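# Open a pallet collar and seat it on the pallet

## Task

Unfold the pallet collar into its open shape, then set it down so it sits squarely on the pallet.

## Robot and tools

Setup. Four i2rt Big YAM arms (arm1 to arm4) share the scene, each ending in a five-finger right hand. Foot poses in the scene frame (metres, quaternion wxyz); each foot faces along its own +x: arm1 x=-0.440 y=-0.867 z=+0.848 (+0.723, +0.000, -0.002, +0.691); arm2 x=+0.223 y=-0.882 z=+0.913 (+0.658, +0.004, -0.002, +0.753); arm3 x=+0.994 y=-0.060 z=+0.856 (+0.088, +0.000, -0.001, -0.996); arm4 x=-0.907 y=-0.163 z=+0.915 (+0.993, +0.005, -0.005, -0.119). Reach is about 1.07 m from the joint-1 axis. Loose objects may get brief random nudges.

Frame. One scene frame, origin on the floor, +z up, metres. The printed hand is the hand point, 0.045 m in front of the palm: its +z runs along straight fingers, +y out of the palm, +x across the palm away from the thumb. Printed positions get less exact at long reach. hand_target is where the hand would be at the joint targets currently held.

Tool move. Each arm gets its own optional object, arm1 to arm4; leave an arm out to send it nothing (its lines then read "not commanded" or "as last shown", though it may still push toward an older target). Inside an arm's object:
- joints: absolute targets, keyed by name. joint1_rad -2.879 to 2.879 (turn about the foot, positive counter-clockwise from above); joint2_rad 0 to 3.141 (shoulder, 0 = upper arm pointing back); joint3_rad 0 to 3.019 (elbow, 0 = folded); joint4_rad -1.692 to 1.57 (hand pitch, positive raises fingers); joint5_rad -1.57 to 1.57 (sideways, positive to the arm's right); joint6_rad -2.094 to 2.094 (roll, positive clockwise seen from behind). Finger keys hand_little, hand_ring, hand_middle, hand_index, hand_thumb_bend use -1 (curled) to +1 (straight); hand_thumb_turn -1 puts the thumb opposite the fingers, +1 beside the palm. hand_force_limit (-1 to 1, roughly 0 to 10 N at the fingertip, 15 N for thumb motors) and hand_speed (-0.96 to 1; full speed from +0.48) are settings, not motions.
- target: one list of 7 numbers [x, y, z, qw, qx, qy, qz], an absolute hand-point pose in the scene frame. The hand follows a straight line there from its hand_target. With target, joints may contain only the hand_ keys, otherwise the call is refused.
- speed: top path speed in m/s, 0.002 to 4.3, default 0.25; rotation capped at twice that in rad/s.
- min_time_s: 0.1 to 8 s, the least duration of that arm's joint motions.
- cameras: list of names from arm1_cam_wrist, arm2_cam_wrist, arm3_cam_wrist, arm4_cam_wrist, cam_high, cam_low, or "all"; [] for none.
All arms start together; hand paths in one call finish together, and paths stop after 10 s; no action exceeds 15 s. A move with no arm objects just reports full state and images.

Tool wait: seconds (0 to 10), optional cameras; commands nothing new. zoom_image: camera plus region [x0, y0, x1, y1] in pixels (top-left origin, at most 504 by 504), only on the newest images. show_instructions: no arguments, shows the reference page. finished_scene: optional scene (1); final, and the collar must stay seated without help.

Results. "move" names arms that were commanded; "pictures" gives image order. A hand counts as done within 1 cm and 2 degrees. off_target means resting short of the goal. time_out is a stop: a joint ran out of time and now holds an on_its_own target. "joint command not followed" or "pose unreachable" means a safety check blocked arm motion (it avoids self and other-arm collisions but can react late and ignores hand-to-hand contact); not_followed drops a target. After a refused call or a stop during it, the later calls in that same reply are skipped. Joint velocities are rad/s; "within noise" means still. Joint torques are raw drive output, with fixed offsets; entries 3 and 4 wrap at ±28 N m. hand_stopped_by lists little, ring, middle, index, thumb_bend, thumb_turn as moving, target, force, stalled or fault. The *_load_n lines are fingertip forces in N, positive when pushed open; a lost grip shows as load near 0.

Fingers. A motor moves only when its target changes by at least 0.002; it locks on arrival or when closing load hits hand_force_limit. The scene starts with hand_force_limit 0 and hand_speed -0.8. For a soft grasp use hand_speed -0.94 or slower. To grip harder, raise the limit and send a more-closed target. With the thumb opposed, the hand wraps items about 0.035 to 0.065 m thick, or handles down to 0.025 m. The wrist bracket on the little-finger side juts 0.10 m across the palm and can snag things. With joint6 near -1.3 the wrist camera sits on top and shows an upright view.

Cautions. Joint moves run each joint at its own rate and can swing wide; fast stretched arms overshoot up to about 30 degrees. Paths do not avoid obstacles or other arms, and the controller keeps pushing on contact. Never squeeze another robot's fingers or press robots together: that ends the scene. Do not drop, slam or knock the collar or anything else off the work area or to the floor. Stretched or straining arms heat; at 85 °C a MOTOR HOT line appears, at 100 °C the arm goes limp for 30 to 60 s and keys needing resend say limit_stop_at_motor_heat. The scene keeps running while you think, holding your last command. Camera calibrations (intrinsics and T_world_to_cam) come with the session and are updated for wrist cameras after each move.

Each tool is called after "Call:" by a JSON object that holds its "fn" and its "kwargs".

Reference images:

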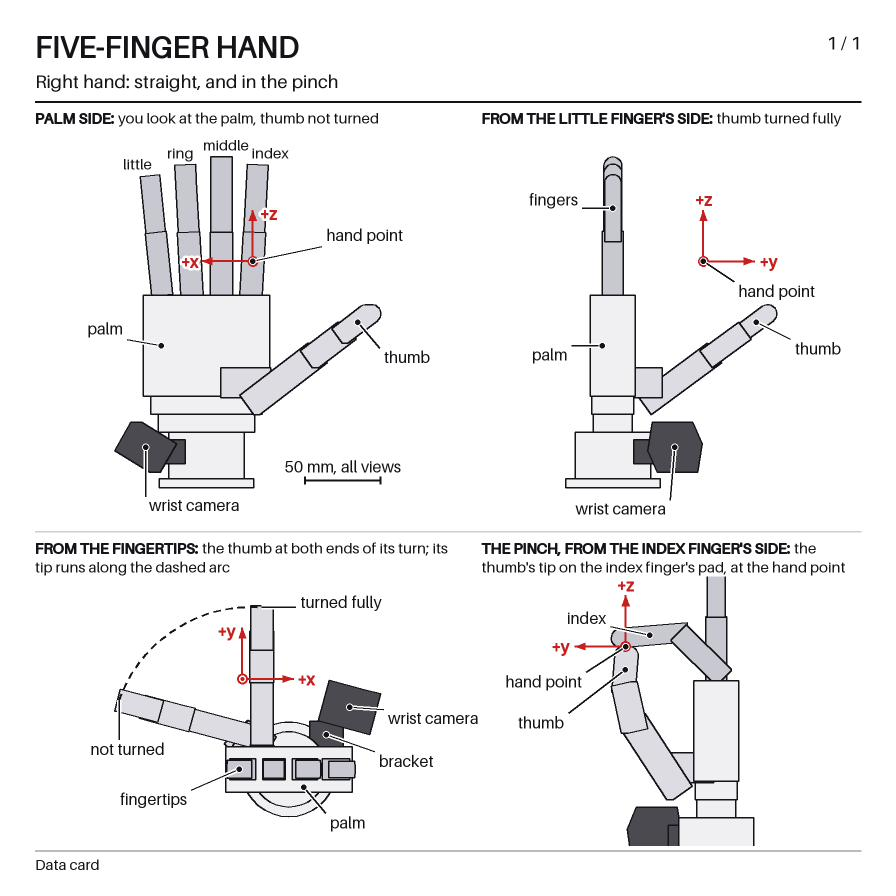

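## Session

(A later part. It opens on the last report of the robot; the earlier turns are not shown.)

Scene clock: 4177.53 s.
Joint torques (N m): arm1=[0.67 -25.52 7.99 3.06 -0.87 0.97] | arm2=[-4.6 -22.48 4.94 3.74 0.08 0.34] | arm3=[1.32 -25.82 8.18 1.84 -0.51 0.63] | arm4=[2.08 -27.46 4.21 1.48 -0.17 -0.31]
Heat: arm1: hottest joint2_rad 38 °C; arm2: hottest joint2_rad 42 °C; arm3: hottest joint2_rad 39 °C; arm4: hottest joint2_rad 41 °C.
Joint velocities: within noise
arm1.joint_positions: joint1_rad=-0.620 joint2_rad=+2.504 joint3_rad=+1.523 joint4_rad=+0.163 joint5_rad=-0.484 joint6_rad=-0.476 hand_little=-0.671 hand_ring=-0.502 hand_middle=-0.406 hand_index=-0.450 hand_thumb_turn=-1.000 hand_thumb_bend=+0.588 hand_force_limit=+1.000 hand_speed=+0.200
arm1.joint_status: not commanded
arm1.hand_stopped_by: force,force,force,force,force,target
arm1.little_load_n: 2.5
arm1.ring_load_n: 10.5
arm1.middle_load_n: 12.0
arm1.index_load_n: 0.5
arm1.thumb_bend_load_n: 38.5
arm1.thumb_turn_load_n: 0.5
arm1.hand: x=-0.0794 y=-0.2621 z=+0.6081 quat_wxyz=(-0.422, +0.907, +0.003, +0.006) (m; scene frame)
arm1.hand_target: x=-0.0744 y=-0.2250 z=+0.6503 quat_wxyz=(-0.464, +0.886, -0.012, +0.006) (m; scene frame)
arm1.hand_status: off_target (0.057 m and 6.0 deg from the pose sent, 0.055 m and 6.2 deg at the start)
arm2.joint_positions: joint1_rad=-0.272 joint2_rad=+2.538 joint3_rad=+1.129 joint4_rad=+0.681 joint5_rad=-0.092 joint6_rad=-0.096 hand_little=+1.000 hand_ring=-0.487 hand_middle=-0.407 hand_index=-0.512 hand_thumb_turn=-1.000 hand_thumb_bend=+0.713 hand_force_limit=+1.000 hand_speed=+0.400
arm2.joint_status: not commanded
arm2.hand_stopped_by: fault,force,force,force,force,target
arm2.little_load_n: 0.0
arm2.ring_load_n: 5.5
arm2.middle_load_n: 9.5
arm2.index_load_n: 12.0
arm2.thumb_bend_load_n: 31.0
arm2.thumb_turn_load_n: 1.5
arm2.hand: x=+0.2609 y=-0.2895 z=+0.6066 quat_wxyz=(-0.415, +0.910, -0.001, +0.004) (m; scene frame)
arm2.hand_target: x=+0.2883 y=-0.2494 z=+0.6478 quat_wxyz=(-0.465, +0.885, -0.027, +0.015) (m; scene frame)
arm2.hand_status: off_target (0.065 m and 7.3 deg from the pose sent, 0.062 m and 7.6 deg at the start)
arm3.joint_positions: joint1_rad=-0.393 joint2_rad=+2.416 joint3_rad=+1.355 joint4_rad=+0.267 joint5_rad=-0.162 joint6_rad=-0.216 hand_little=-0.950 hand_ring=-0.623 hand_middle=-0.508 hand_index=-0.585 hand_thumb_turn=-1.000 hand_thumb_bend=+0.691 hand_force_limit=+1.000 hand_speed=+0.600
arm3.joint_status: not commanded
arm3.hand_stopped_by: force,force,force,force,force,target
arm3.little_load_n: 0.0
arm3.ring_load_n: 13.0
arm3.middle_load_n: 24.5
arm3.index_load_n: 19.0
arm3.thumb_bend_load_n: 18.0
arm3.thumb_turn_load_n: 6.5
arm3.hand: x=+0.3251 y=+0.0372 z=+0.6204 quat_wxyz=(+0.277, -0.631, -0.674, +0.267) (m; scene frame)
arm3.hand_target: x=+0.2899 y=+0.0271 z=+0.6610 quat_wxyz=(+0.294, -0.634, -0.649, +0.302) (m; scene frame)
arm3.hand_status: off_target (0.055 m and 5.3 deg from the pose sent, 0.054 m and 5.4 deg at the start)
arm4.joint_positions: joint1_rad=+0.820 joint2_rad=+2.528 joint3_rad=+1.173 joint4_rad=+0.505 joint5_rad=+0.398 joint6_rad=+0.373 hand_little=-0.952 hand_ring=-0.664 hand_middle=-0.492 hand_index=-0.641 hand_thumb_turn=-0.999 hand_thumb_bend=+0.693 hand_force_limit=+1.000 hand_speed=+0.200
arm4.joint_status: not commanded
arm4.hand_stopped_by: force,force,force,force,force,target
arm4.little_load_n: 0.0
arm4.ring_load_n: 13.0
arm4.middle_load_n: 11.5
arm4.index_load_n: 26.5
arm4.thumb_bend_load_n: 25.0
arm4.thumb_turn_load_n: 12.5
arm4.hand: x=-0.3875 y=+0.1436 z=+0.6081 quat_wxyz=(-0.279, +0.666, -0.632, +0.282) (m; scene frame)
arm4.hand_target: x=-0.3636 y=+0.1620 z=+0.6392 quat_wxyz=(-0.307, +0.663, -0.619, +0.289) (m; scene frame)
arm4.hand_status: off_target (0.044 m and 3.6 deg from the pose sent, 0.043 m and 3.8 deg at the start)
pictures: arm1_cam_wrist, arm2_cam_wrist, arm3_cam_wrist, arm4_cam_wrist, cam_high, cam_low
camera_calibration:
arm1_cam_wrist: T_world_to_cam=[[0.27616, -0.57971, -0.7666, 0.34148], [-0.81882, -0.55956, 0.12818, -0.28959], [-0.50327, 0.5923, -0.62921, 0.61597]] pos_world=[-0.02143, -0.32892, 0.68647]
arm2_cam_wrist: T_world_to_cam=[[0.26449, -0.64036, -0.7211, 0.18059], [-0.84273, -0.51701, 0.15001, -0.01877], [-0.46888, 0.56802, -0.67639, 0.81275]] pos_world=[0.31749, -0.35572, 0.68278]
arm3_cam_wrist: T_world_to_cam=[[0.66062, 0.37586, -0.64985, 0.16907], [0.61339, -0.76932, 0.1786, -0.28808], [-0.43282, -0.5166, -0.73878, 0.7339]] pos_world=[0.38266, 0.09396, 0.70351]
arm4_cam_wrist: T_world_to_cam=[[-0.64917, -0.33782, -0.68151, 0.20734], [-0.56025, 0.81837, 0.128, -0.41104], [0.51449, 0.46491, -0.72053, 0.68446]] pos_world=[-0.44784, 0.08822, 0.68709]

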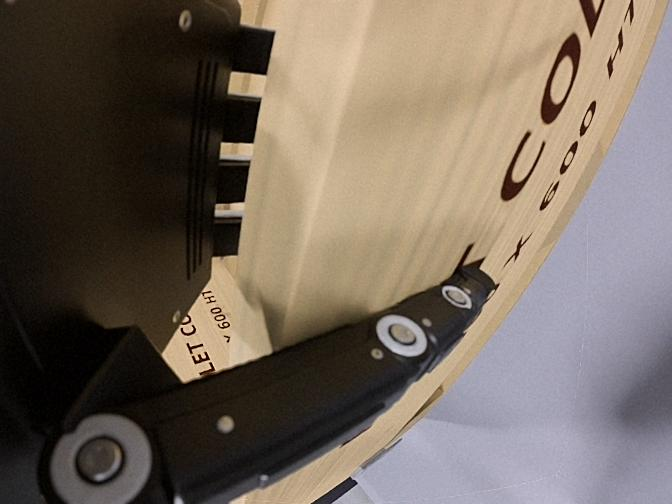

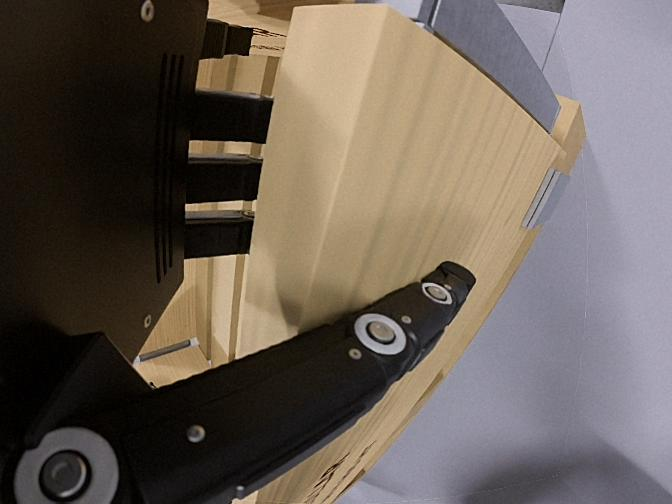

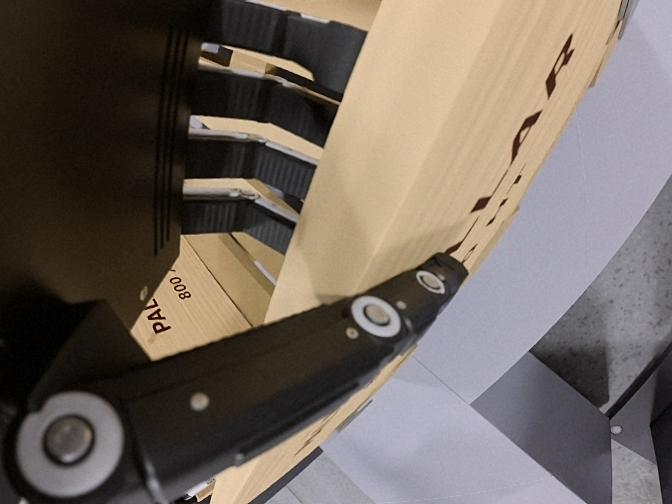

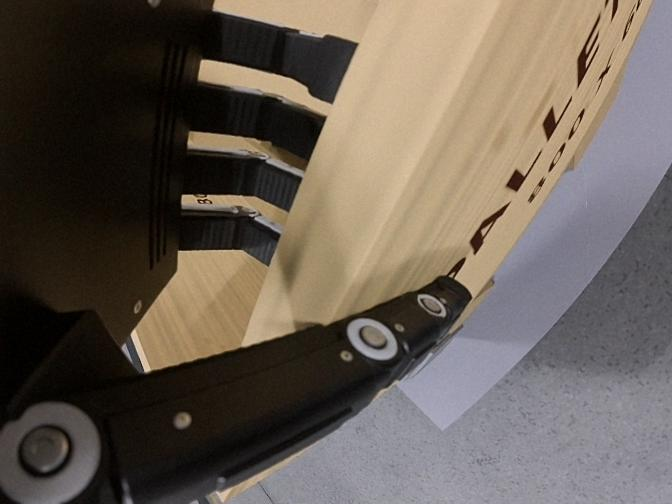

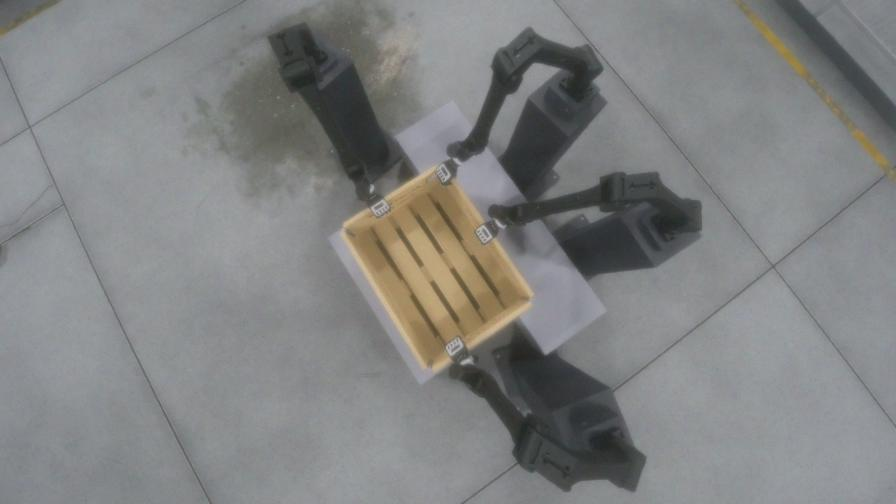

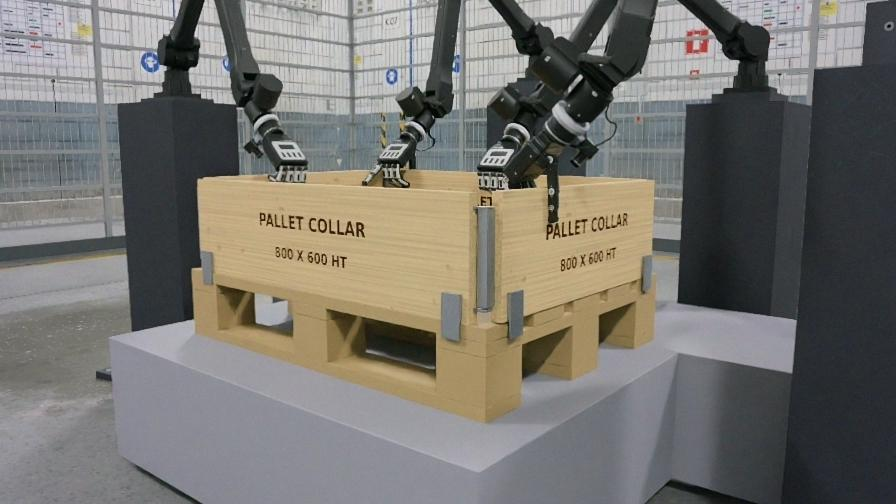

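Call:
{"fn": "move", "kwargs": {"arm1": {"target": [-0.0760, -0.2320, 0.6370, -0.460, 0.887, -0.012, 0.007], "speed": 0.03}, "arm2": {"target": [0.2860, -0.2560, 0.6350, -0.460, 0.887, -0.026, 0.015], "speed": 0.03}, "arm3": {"target": [0.2920, 0.0280, 0.6482, 0.2940, -0.6350, -0.6490, 0.3000], "speed": 0.03}, "arm4": {"target": [-0.3660, 0.1600, 0.6270, 0.3050, -0.6629, 0.6200, -0.2880], "speed": 0.03}, "cameras": ["cam_low", "arm2_cam_wrist", "arm1_cam_wrist", "arm3_cam_wrist", "arm4_cam_wrist", "cam_high"]}}

Call:
{"fn": "zoom_image", "kwargs": {"camera": "cam_low", "region": [430, 280, 550, 360]}}

Call:
{"fn": "zoom_image", "kwargs": {"camera": "cam_low", "region": [185, 240, 245, 300]}}

Call:
{"fn": "zoom_image", "kwargs": {"camera": "cam_low", "region": [620, 245, 670, 300]}}

Scene clock: 4234.90 s.
Joint torques (N m): arm1=[0.56 -25 7.19 2.74 -0.78 0.8] | arm2=[-4.19 -21.66 4.31 3.49 0.13 0.32] | arm3=[1.14 -24.59 8.13 2.03 -0.38 0.61] | arm4=[1.96 -25.17 4.59 1.68 -0.19 -0.25]
Heat: arm1: hottest joint2_rad 39 °C; arm2: hottest joint2_rad 43 °C; arm3: hottest joint2_rad 38 °C; arm4: hottest joint2_rad 41 °C.
move: arm1 off_target; arm2 off_target; arm3 off_target; arm4 off_target
Joint velocities: within noise
arm1.joint_positions: joint1_rad=-0.623 joint2_rad=+2.510 joint3_rad=+1.517 joint4_rad=+0.183 joint5_rad=-0.486 joint6_rad=-0.475 hand_little=-0.671 hand_ring=-0.502 hand_middle=-0.406 hand_index=-0.450 hand_thumb_turn=-1.000 hand_thumb_bend=+0.588 hand_force_limit=+1.000 hand_speed=+0.200
arm1.joint_status: not commanded
arm1.hand_stopped_by: force,force,force,force,force,target
arm1.little_load_n: 4.5
arm1.ring_load_n: 11.5
arm1.middle_load_n: 12.0
arm1.index_load_n: 0.5
arm1.thumb_bend_load_n: 38.5
arm1.thumb_turn_load_n: 0.5
arm1.hand: x=-0.0784 y=-0.2644 z=+0.6044 quat_wxyz=(-0.425, +0.905, +0.002, +0.008)
arm1.hand_target: x=-0.0769 y=-0.2333 z=+0.6378 quat_wxyz=(-0.459, +0.888, -0.010, +0.005)
arm1.hand_status: off_target (0.046 m and 4.8 deg from the pose sent, 0.042 m and 5.2 deg at the start)
arm2.joint_positions: joint1_rad=-0.275 joint2_rad=+2.555 joint3_rad=+1.131 joint4_rad=+0.701 joint5_rad=-0.092 joint6_rad=-0.096 hand_little=+1.000 hand_ring=-0.487 hand_middle=-0.407 hand_index=-0.512 hand_thumb_turn=-1.000 hand_thumb_bend=+0.713 hand_force_limit=+1.000 hand_speed=+0.400
arm2.joint_status: not commanded
arm2.hand_stopped_by: fault,force,force,force,force,target
arm2.little_load_n: 0.0
arm2.ring_load_n: 6.5
arm2.middle_load_n: 9.5
arm2.index_load_n: 10.5
arm2.thumb_bend_load_n: 31.0
arm2.thumb_turn_load_n: 1.5
arm2.hand: x=+0.2622 y=-0.2916 z=+0.6003 quat_wxyz=(-0.417, +0.909, -0.002, +0.005)
arm2.hand_target: x=+0.2862 y=-0.2577 z=+0.6354 quat_wxyz=(-0.460, +0.888, -0.026, +0.015)
arm2.hand_status: off_target (0.055 m and 6.3 deg from the pose sent, 0.051 m and 6.6 deg at the start)
arm3.joint_positions: joint1_rad=-0.391 joint2_rad=+2.423 joint3_rad=+1.355 joint4_rad=+0.278 joint5_rad=-0.164 joint6_rad=-0.215 hand_little=-0.950 hand_ring=-0.623 hand_middle=-0.508 hand_index=-0.585 hand_thumb_turn=-1.000 hand_thumb_bend=+0.691 hand_force_limit=+1.000 hand_speed=+0.600
arm3.joint_status: not commanded
arm3.hand_stopped_by: force,force,force,force,force,target
arm3.little_load_n: 0.0
arm3.ring_load_n: 12.0
arm3.middle_load_n: 23.5
arm3.index_load_n: 18.5
arm3.thumb_bend_load_n: 18.0
arm3.thumb_turn_load_n: 7.5
arm3.hand: x=+0.3249 y=+0.0354 z=+0.6173 quat_wxyz=(+0.278, -0.629, -0.674, +0.270)
arm3.hand_target: x=+0.2936 y=+0.0278 z=+0.6490 quat_wxyz=(+0.293, -0.634, -0.650, +0.300)
arm3.hand_status: off_target (0.046 m and 4.9 deg from the pose sent, 0.044 m and 5.1 deg at the start)
arm4.joint_positions: joint1_rad=+0.820 joint2_rad=+2.531 joint3_rad=+1.173 joint4_rad=+0.513 joint5_rad=+0.400 joint6_rad=+0.370 hand_little=-0.952 hand_ring=-0.664 hand_middle=-0.492 hand_index=-0.641 hand_thumb_turn=-0.999 hand_thumb_bend=+0.693 hand_force_limit=+1.000 hand_speed=+0.200
arm4.joint_status: not commanded
arm4.hand_stopped_by: force,force,force,force,force,target
arm4.little_load_n: 0.0
arm4.ring_load_n: 13.0
arm4.middle_load_n: 11.0
arm4.index_load_n: 26.0
arm4.thumb_bend_load_n: 23.5
arm4.thumb_turn_load_n: 12.0
arm4.hand: x=-0.3867 y=+0.1436 z=+0.6078 quat_wxyz=(-0.281, +0.665, -0.631, +0.284)
arm4.hand_target: x=-0.3665 y=+0.1595 z=+0.6277 quat_wxyz=(-0.305, +0.663, -0.620, +0.288)
arm4.hand_status: off_target (0.033 m and 3.0 deg from the pose sent, 0.033 m and 3.3 deg at the start)
pictures: arm1_cam_wrist, arm2_cam_wrist, arm3_cam_wrist, arm4_cam_wrist, cam_high, cam_low
arm1_cam_wrist: T_world_to_cam=[[0.27696, -0.57515, -0.76974, 0.34007], [-0.82053, -0.55842, 0.12202, -0.28564], [-0.50002, 0.5978, -0.62659, 0.61563]] pos_world=[-0.02074, -0.33194, 0.68237]
arm2_cam_wrist: T_world_to_cam=[[0.26293, -0.63767, -0.72405, 0.17736], [-0.84404, -0.51558, 0.14756, -0.01549], [-0.4674, 0.57233, -0.67378, 0.80957]] pos_world=[0.31869, -0.35823, 0.67617]
arm3_cam_wrist: T_world_to_cam=[[0.65667, 0.37704, -0.65317, 0.17115], [0.61645, -0.76728, 0.17684, -0.28876], [-0.43448, -0.51877, -0.73627, 0.7297]] pos_world=[0.38266, 0.09246, 0.70011]
arm4_cam_wrist: T_world_to_cam=[[-0.6449, -0.33838, -0.68527, 0.21172], [-0.56185, 0.81775, 0.12495, -0.40932], [0.51809, 0.4656, -0.71749, 0.6833]] pos_world=[-0.44745, 0.08822, 0.68649]

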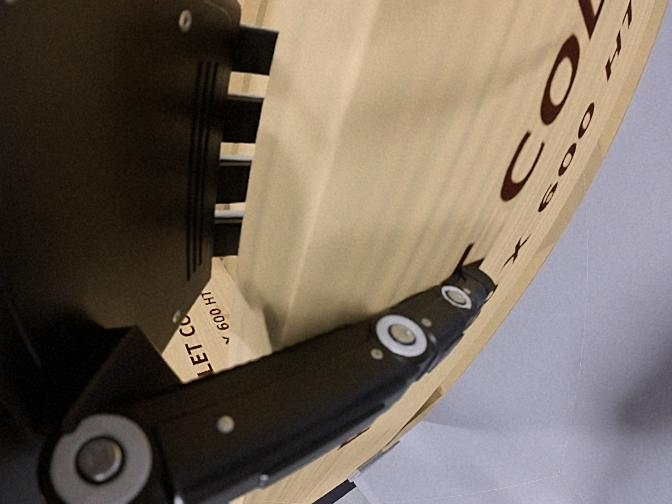

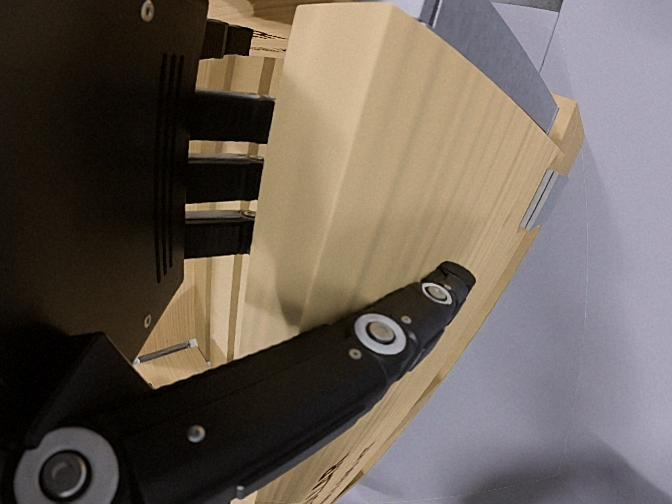

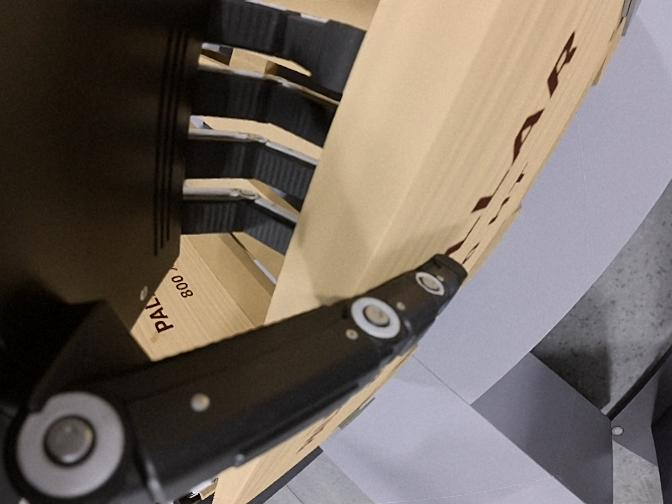

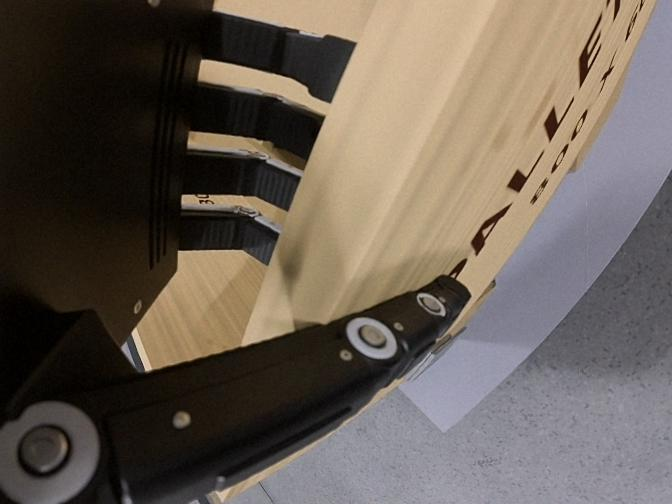

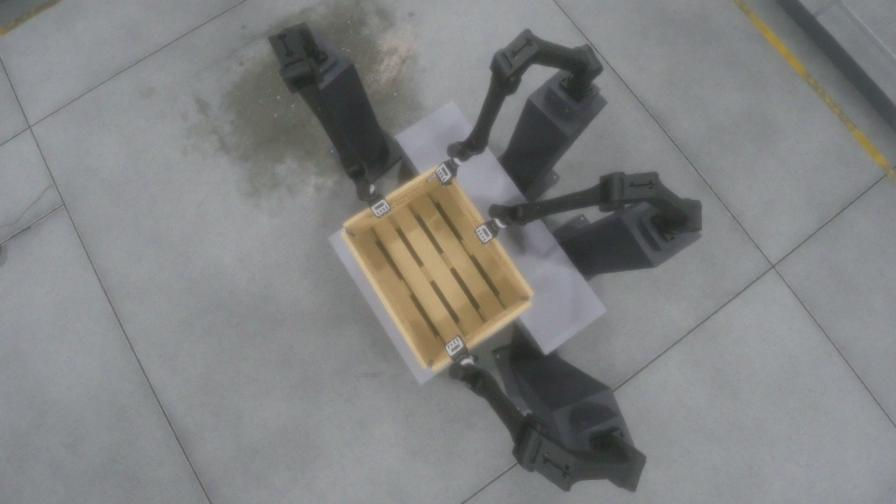

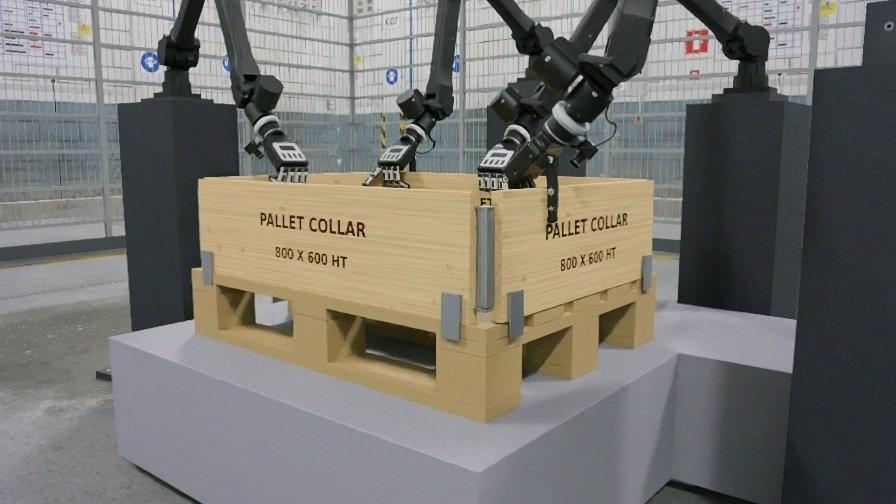

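Scaled by 4.200 from the camera's image (finer frame: 1280x720).

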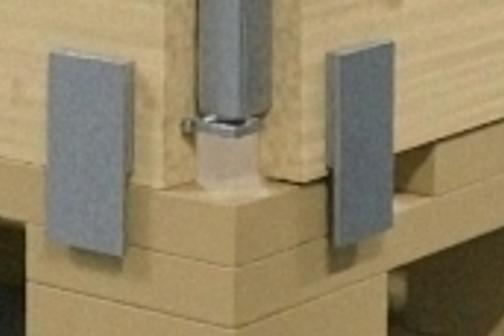

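Scaled by 8.400 from the camera's image (finer frame: 1280x720).

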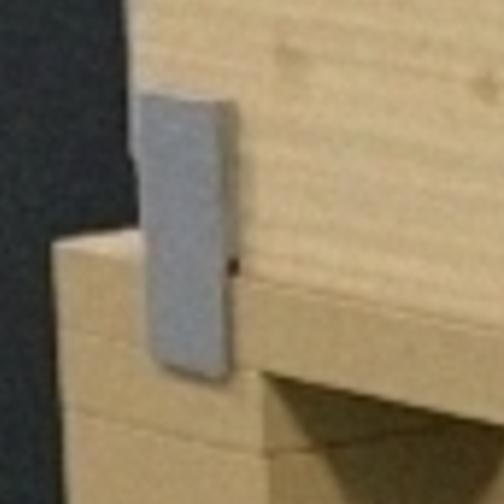

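Scaled by 9.164 from the camera's image (finer frame: 1280x720).

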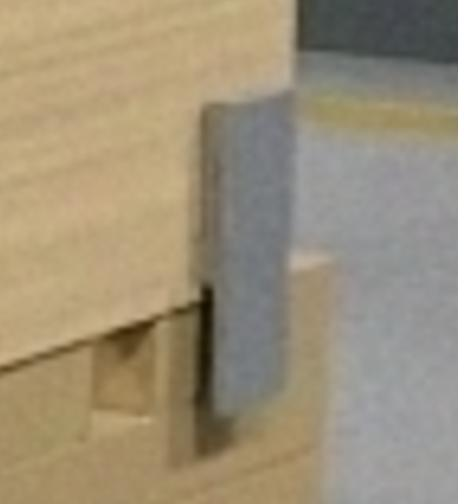

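Call:
{"fn": "move", "kwargs": {"arm1": {"target": [-0.0775, -0.2410, 0.6260, -0.455, 0.889, -0.009, 0.006], "speed": 0.03}, "arm2": {"target": [0.2830, -0.2650, 0.6235, -0.455, 0.889, -0.024, 0.014], "speed": 0.03}, "arm3": {"target": [0.2970, 0.0290, 0.6372, 0.2930, -0.6350, -0.6500, 0.2990], "speed": 0.03}, "arm4": {"target": [-0.3700, 0.1570, 0.6190, 0.3030, -0.6629, 0.6210, -0.2880], "speed": 0.03}, "cameras": ["cam_low", "arm2_cam_wrist", "arm1_cam_wrist", "arm3_cam_wrist"]}}

Call:
{"fn": "zoom_image", "kwargs": {"camera": "arm2_cam_wrist", "region": [420, 0, 640, 280]}}

Call:
{"fn": "zoom_image", "kwargs": {"camera": "arm1_cam_wrist", "region": [280, 360, 480, 504]}}

Call:
{"fn": "zoom_image", "kwargs": {"camera": "arm3_cam_wrist", "region": [180, 330, 480, 504]}}

Scene clock: 4245.33 s.
Joint torques (N m): arm1=[0.73 -24 6.71 2.63 -0.69 0.67] | arm2=[-4.07 -20.13 3.96 3.85 0.14 0.27] | arm3=[1.49 -22.77 7.73 2.61 -0.4 0.53] | arm4=[2.08 -23.77 4.46 1.99 -0.12 -0.21]
Heat: arm1: hottest joint2_rad 39 °C; arm2: hottest joint2_rad 43 °C; arm3: hottest joint2_rad 39 °C; arm4: hottest joint2_rad 40 °C.
move: arm1 off_target; arm2 off_target; arm3 off_target; arm4 off_target
Joint velocities: within noise
arm1.joint_positions: joint1_rad=-0.625 joint2_rad=+2.511 joint3_rad=+1.511 joint4_rad=+0.195 joint5_rad=-0.491 joint6_rad=-0.475 hand_little=-0.671 hand_ring=-0.502 hand_middle=-0.406 hand_index=-0.450 hand_thumb_turn=-1.000 hand_thumb_bend=+0.588 hand_force_limit=+1.000 hand_speed=+0.200
arm1.joint_status: not commanded
arm1.hand_stopped_by: force,force,force,force,force,target
arm1.little_load_n: 5.5
arm1.ring_load_n: 11.5
arm1.middle_load_n: 12.5
arm1.index_load_n: 1.0
arm1.thumb_bend_load_n: 38.0
arm1.thumb_turn_load_n: 1.0
arm1.hand: x=-0.0784 y=-0.2653 z=+0.6037 quat_wxyz=(-0.428, +0.904, +0.003, +0.008)
arm1.hand_target: x=-0.0780 y=-0.2418 z=+0.6266 quat_wxyz=(-0.455, +0.891, -0.008, +0.005)
arm1.hand_status: off_target (0.033 m and 3.8 deg from the pose sent, 0.032 m and 4.1 deg at the start)
arm2.joint_positions: joint1_rad=-0.275 joint2_rad=+2.558 joint3_rad=+1.131 joint4_rad=+0.709 joint5_rad=-0.093 joint6_rad=-0.095 hand_little=+1.000 hand_ring=-0.487 hand_middle=-0.407 hand_index=-0.512 hand_thumb_turn=-1.000 hand_thumb_bend=+0.713 hand_force_limit=+1.000 hand_speed=+0.400
arm2.joint_status: not commanded
arm2.hand_stopped_by: fault,force,force,force,force,target
arm2.little_load_n: 0.0
arm2.ring_load_n: 6.0
arm2.middle_load_n: 8.5
arm2.index_load_n: 10.5
arm2.thumb_bend_load_n: 31.5
arm2.thumb_turn_load_n: 1.5
arm2.hand: x=+0.2623 y=-0.2911 z=+0.5999 quat_wxyz=(-0.419, +0.908, -0.002, +0.005)
arm2.hand_target: x=+0.2832 y=-0.2661 z=+0.6240 quat_wxyz=(-0.455, +0.890, -0.024, +0.014)
arm2.hand_status: off_target (0.041 m and 5.4 deg from the pose sent, 0.041 m and 5.6 deg at the start)
arm3.joint_positions: joint1_rad=-0.391 joint2_rad=+2.425 joint3_rad=+1.355 joint4_rad=+0.284 joint5_rad=-0.165 joint6_rad=-0.214 hand_little=-0.950 hand_ring=-0.623 hand_middle=-0.508 hand_index=-0.585 hand_thumb_turn=-1.000 hand_thumb_bend=+0.691 hand_force_limit=+1.000 hand_speed=+0.600
arm3.joint_status: not commanded
arm3.hand_stopped_by: force,force,force,force,force,target
arm3.little_load_n: -0.5
arm3.ring_load_n: 12.0
arm3.middle_load_n: 22.5
arm3.index_load_n: 18.0
arm3.thumb_bend_load_n: 18.0
arm3.thumb_turn_load_n: 7.5
arm3.hand: x=+0.3242 y=+0.0353 z=+0.6170 quat_wxyz=(+0.279, -0.629, -0.673, +0.271)
arm3.hand_target: x=+0.2983 y=+0.0289 z=+0.6380 quat_wxyz=(+0.292, -0.634, -0.651, +0.299)
arm3.hand_status: off_target (0.035 m and 4.5 deg from the pose sent, 0.035 m and 4.7 deg at the start)
arm4.joint_positions: joint1_rad=+0.820 joint2_rad=+2.533 joint3_rad=+1.173 joint4_rad=+0.518 joint5_rad=+0.400 joint6_rad=+0.369 hand_little=-0.952 hand_ring=-0.664 hand_middle=-0.492 hand_index=-0.641 hand_thumb_turn=-0.999 hand_thumb_bend=+0.693 hand_force_limit=+1.000 hand_speed=+0.200
arm4.joint_status: not commanded
arm4.hand_stopped_by: force,force,force,force,force,target
arm4.little_load_n: 0.0
arm4.ring_load_n: 12.5
arm4.middle_load_n: 10.5
arm4.index_load_n: 26.0
arm4.thumb_bend_load_n: 24.0
arm4.thumb_turn_load_n: 11.5
arm4.hand: x=-0.3864 y=+0.1438 z=+0.6076 quat_wxyz=(-0.283, +0.665, -0.630, +0.284)
arm4.hand_target: x=-0.3704 y=+0.1566 z=+0.6196 quat_wxyz=(-0.303, +0.663, -0.621, +0.288)
arm4.hand_status: off_target (0.024 m and 2.6 deg from the pose sent, 0.024 m and 2.8 deg at the start)
pictures: arm1_cam_wrist, arm2_cam_wrist, arm3_cam_wrist, cam_low
arm1_cam_wrist: T_world_to_cam=[[0.27836, -0.56963, -0.77333, 0.34279], [-0.81979, -0.56044, 0.11773, -0.28397], [-0.50047, 0.6012, -0.62297, 0.61438]] pos_world=[-0.02074, -0.33325, 0.68126]
arm2_cam_wrist: T_world_to_cam=[[0.26291, -0.63383, -0.72742, 0.18047], [-0.84408, -0.51629, 0.14479, -0.01367], [-0.46733, 0.57593, -0.67075, 0.80837]] pos_world=[0.31879, -0.35824, 0.67546]
arm3_cam_wrist: T_world_to_cam=[[0.65444, 0.37584, -0.65609, 0.17393], [0.61653, -0.76757, 0.17529, -0.28744], [-0.43772, -0.51921, -0.73404, 0.72872]] pos_world=[0.38236, 0.09236, 0.69941]

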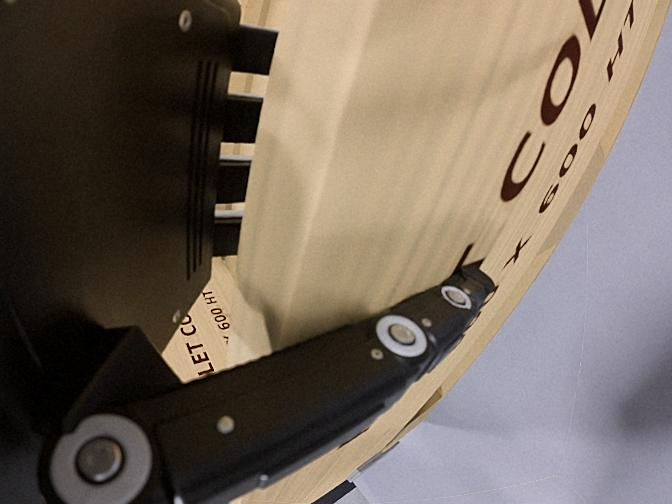

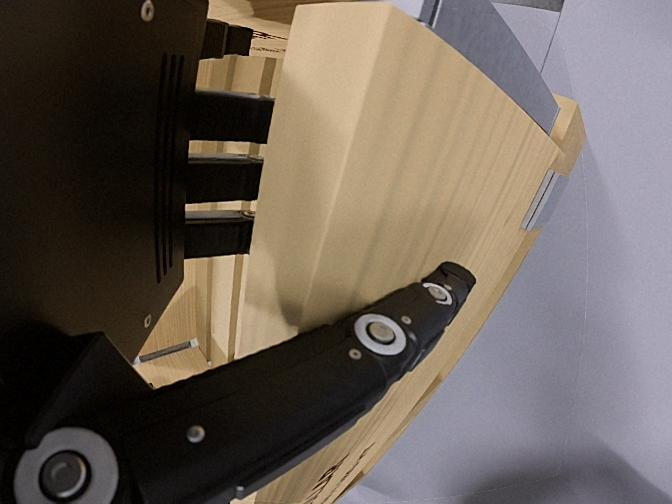

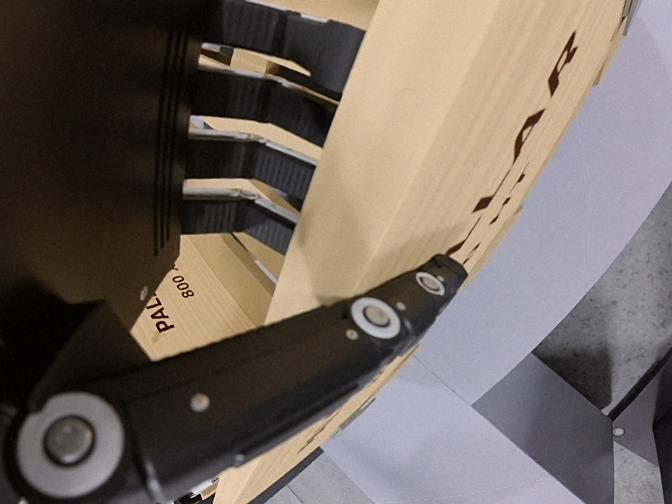

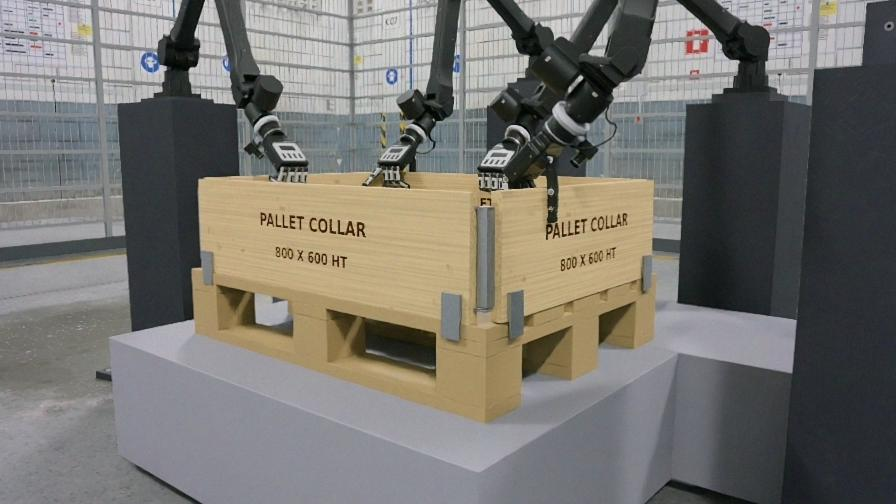

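Scaled by 1.800 from the camera's image (finer frame: 960x720).

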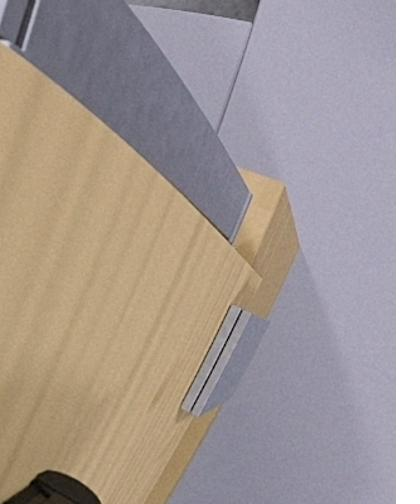

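Scaled by 2.520 from the camera's image (finer frame: 960x720).

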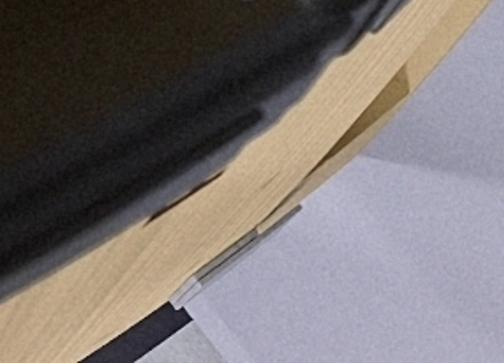

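Scaled by 1.680 from the camera's image (finer frame: 960x720).

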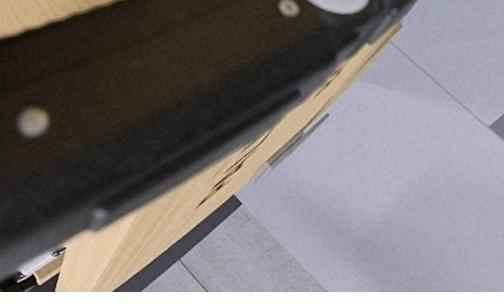

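Call:
{"fn": "zoom_image", "kwargs": {"camera": "arm1_cam_wrist", "region": [340, 370, 460, 490]}}

Call:
{"fn": "zoom_image", "kwargs": {"camera": "arm2_cam_wrist", "region": [500, 80, 600, 260]}}

Call:
{"fn": "zoom_image", "kwargs": {"camera": "arm1_cam_wrist", "region": [480, 100, 640, 320]}}

Call:
{"fn": "zoom_image", "kwargs": {"camera": "arm3_cam_wrist", "region": [540, 0, 672, 130]}}

Call:
{"fn": "zoom_image", "kwargs": {"camera": "arm3_cam_wrist", "region": [280, 340, 420, 480]}}

Scaled by 4.200 from the camera's image (finer frame: 960x720).

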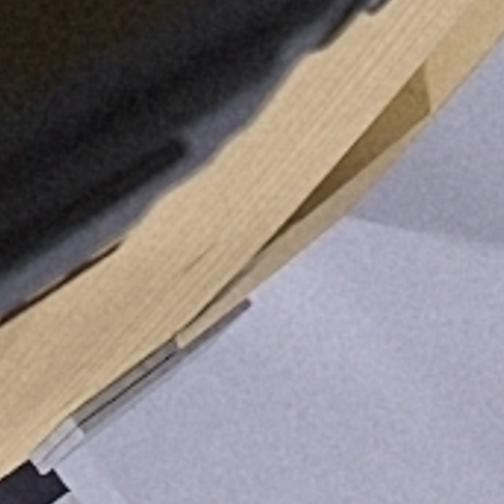

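Scaled by 2.800 from the camera's image (finer frame: 960x720).

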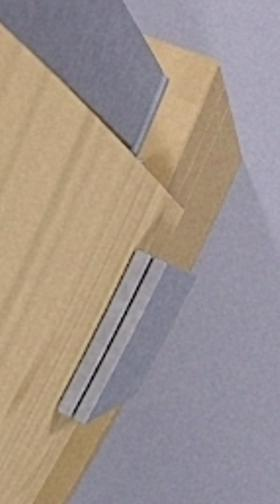

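Scaled by 2.291 from the camera's image (finer frame: 960x720).

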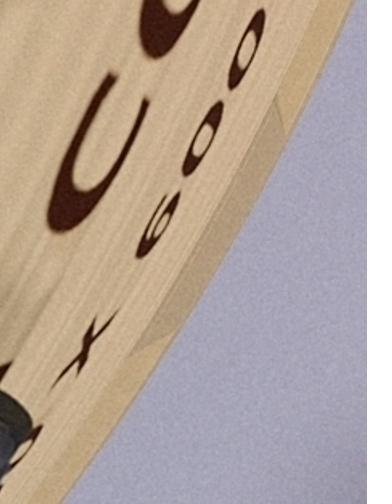

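Scaled by 3.818 from the camera's image (finer frame: 960x720).

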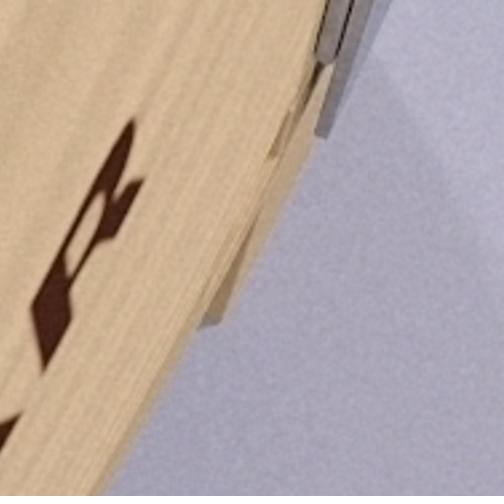

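Scaled by 3.600 from the camera's image (finer frame: 960x720).

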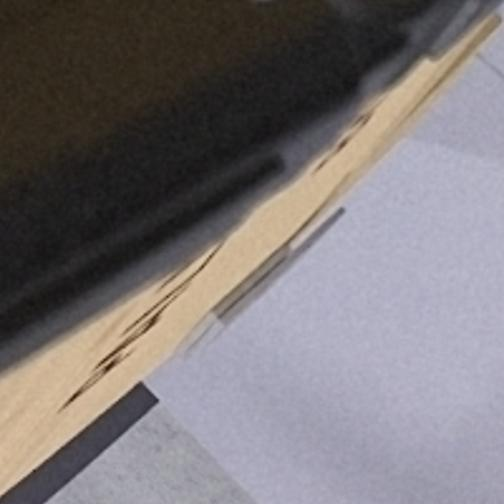

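Call:
{"fn": "move", "kwargs": {"arm1": {"target": [-0.0780, -0.2490, 0.6160, -0.450, 0.891, -0.006, 0.006], "speed": 0.03}, "arm2": {"target": [0.2790, -0.2740, 0.6120, -0.450, 0.891, -0.020, 0.013], "speed": 0.03}, "arm3": {"target": [0.3030, 0.0300, 0.6270, 0.2920, -0.6340, -0.6520, 0.2970], "speed": 0.03}, "arm4": {"target": [-0.3750, 0.1530, 0.6110, 0.3010, -0.6629, 0.6220, -0.2880], "speed": 0.03}, "cameras": ["cam_low"]}}

Call:
{"fn": "zoom_image", "kwargs": {"camera": "cam_low", "region": [430, 280, 550, 360]}}

Scene clock: 4286.67 s.
Joint torques (N m): arm1=[0.26 -23.41 6.24 2.5 -0.59 0.51] | arm2=[-3.6 -18.73 3.6 3.84 0.15 0.21] | arm3=[0.91 -22.24 7.38 2.74 -0.45 0.51] | arm4=[1.9 -22.71 3.97 2.3 -0.13 -0.18]
Heat: arm1: hottest joint2_rad 39 °C; arm2: hottest joint2_rad 40 °C; arm3: hottest joint2_rad 38 °C; arm4: hottest joint2_rad 39 °C.
move: arm1 off_target; arm2 off_target; arm3 off_target; arm4 off_target
Joint velocities: within noise
arm1.joint_positions: joint1_rad=-0.627 joint2_rad=+2.513 joint3_rad=+1.509 joint4_rad=+0.205 joint5_rad=-0.495 joint6_rad=-0.475 hand_little=-0.671 hand_ring=-0.502 hand_middle=-0.406 hand_index=-0.450 hand_thumb_turn=-1.000 hand_thumb_bend=+0.588 hand_force_limit=+1.000 hand_speed=+0.200
arm1.joint_status: not commanded
arm1.hand_stopped_by: force,force,force,force,force,target
arm1.little_load_n: 6.0
arm1.ring_load_n: 12.0
arm1.middle_load_n: 13.0
arm1.index_load_n: 1.0
arm1.thumb_bend_load_n: 38.0
arm1.thumb_turn_load_n: 1.0
arm1.hand: x=-0.0784 y=-0.2657 z=+0.6027 quat_wxyz=(-0.430, +0.903, +0.004, +0.008)
arm1.hand_target: x=-0.0783 y=-0.2494 z=+0.6164 quat_wxyz=(-0.450, +0.893, -0.005, +0.005)
arm1.hand_status: off_target (0.021 m and 2.9 deg from the pose sent, 0.020 m and 3.1 deg at the start)
arm2.joint_positions: joint1_rad=-0.276 joint2_rad=+2.565 joint3_rad=+1.130 joint4_rad=+0.728 joint5_rad=-0.094 joint6_rad=-0.095 hand_little=+1.000 hand_ring=-0.487 hand_middle=-0.407 hand_index=-0.512 hand_thumb_turn=-1.000 hand_thumb_bend=+0.713 hand_force_limit=+1.000 hand_speed=+0.400
arm2.joint_status: not commanded
arm2.hand_stopped_by: fault,force,force,force,force,target
arm2.little_load_n: 0.0
arm2.ring_load_n: 7.0
arm2.middle_load_n: 9.5
arm2.index_load_n: 10.5
arm2.thumb_bend_load_n: 31.5
arm2.thumb_turn_load_n: 1.5
arm2.hand: x=+0.2624 y=-0.2908 z=+0.5987 quat_wxyz=(-0.424, +0.906, -0.002, +0.005)
arm2.hand_target: x=+0.2791 y=-0.2746 z=+0.6124 quat_wxyz=(-0.450, +0.893, -0.020, +0.013)
arm2.hand_status: off_target (0.027 m and 4.1 deg from the pose sent, 0.027 m and 4.6 deg at the start)
arm3.joint_positions: joint1_rad=-0.391 joint2_rad=+2.428 joint3_rad=+1.351 joint4_rad=+0.299 joint5_rad=-0.166 joint6_rad=-0.213 hand_little=-0.950 hand_ring=-0.623 hand_middle=-0.508 hand_index=-0.585 hand_thumb_turn=-1.000 hand_thumb_bend=+0.691 hand_force_limit=+1.000 hand_speed=+0.600
arm3.joint_status: not commanded
arm3.hand_stopped_by: force,force,force,force,force,target
arm3.little_load_n: 0.0
arm3.ring_load_n: 11.5
arm3.middle_load_n: 21.5
arm3.index_load_n: 16.5
arm3.thumb_bend_load_n: 18.5
arm3.thumb_turn_load_n: 6.5
arm3.hand: x=+0.3241 y=+0.0350 z=+0.6160 quat_wxyz=(+0.282, -0.628, -0.672, +0.274)
arm3.hand_target: x=+0.3038 y=+0.0299 z=+0.6278 quat_wxyz=(+0.291, -0.633, -0.653, +0.297)
arm3.hand_status: off_target (0.024 m and 3.8 deg from the pose sent, 0.024 m and 4.1 deg at the start)
arm4.joint_positions: joint1_rad=+0.820 joint2_rad=+2.535 joint3_rad=+1.173 joint4_rad=+0.525 joint5_rad=+0.401 joint6_rad=+0.366 hand_little=-0.952 hand_ring=-0.664 hand_middle=-0.492 hand_index=-0.641 hand_thumb_turn=-0.999 hand_thumb_bend=+0.693 hand_force_limit=+1.000 hand_speed=+0.200
arm4.joint_status: not commanded
arm4.hand_stopped_by: force,force,force,force,force,target
arm4.little_load_n: 0.0
arm4.ring_load_n: 12.0
arm4.middle_load_n: 10.0
arm4.index_load_n: 25.5
arm4.thumb_bend_load_n: 24.5
arm4.thumb_turn_load_n: 11.5
arm4.hand: x=-0.3857 y=+0.1438 z=+0.6075 quat_wxyz=(-0.284, +0.665, -0.629, +0.286)
arm4.hand_target: x=-0.3753 y=+0.1527 z=+0.6114 quat_wxyz=(-0.301, +0.663, -0.622, +0.288)
arm4.hand_status: off_target (0.015 m and 2.1 deg from the pose sent, 0.015 m and 2.4 deg at the start)

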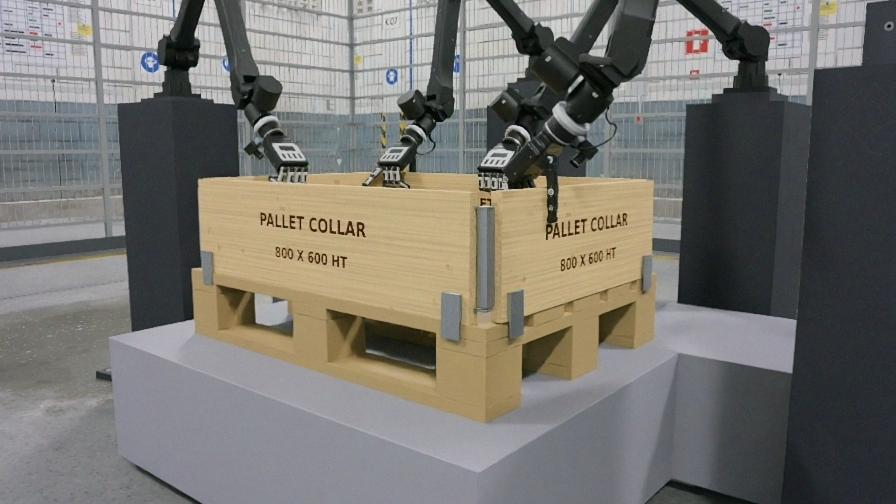

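Scaled by 4.200 from the camera's image (finer frame: 1280x720).

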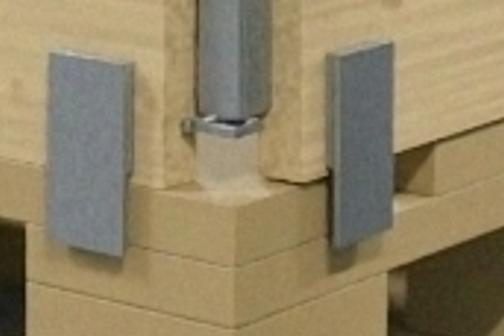

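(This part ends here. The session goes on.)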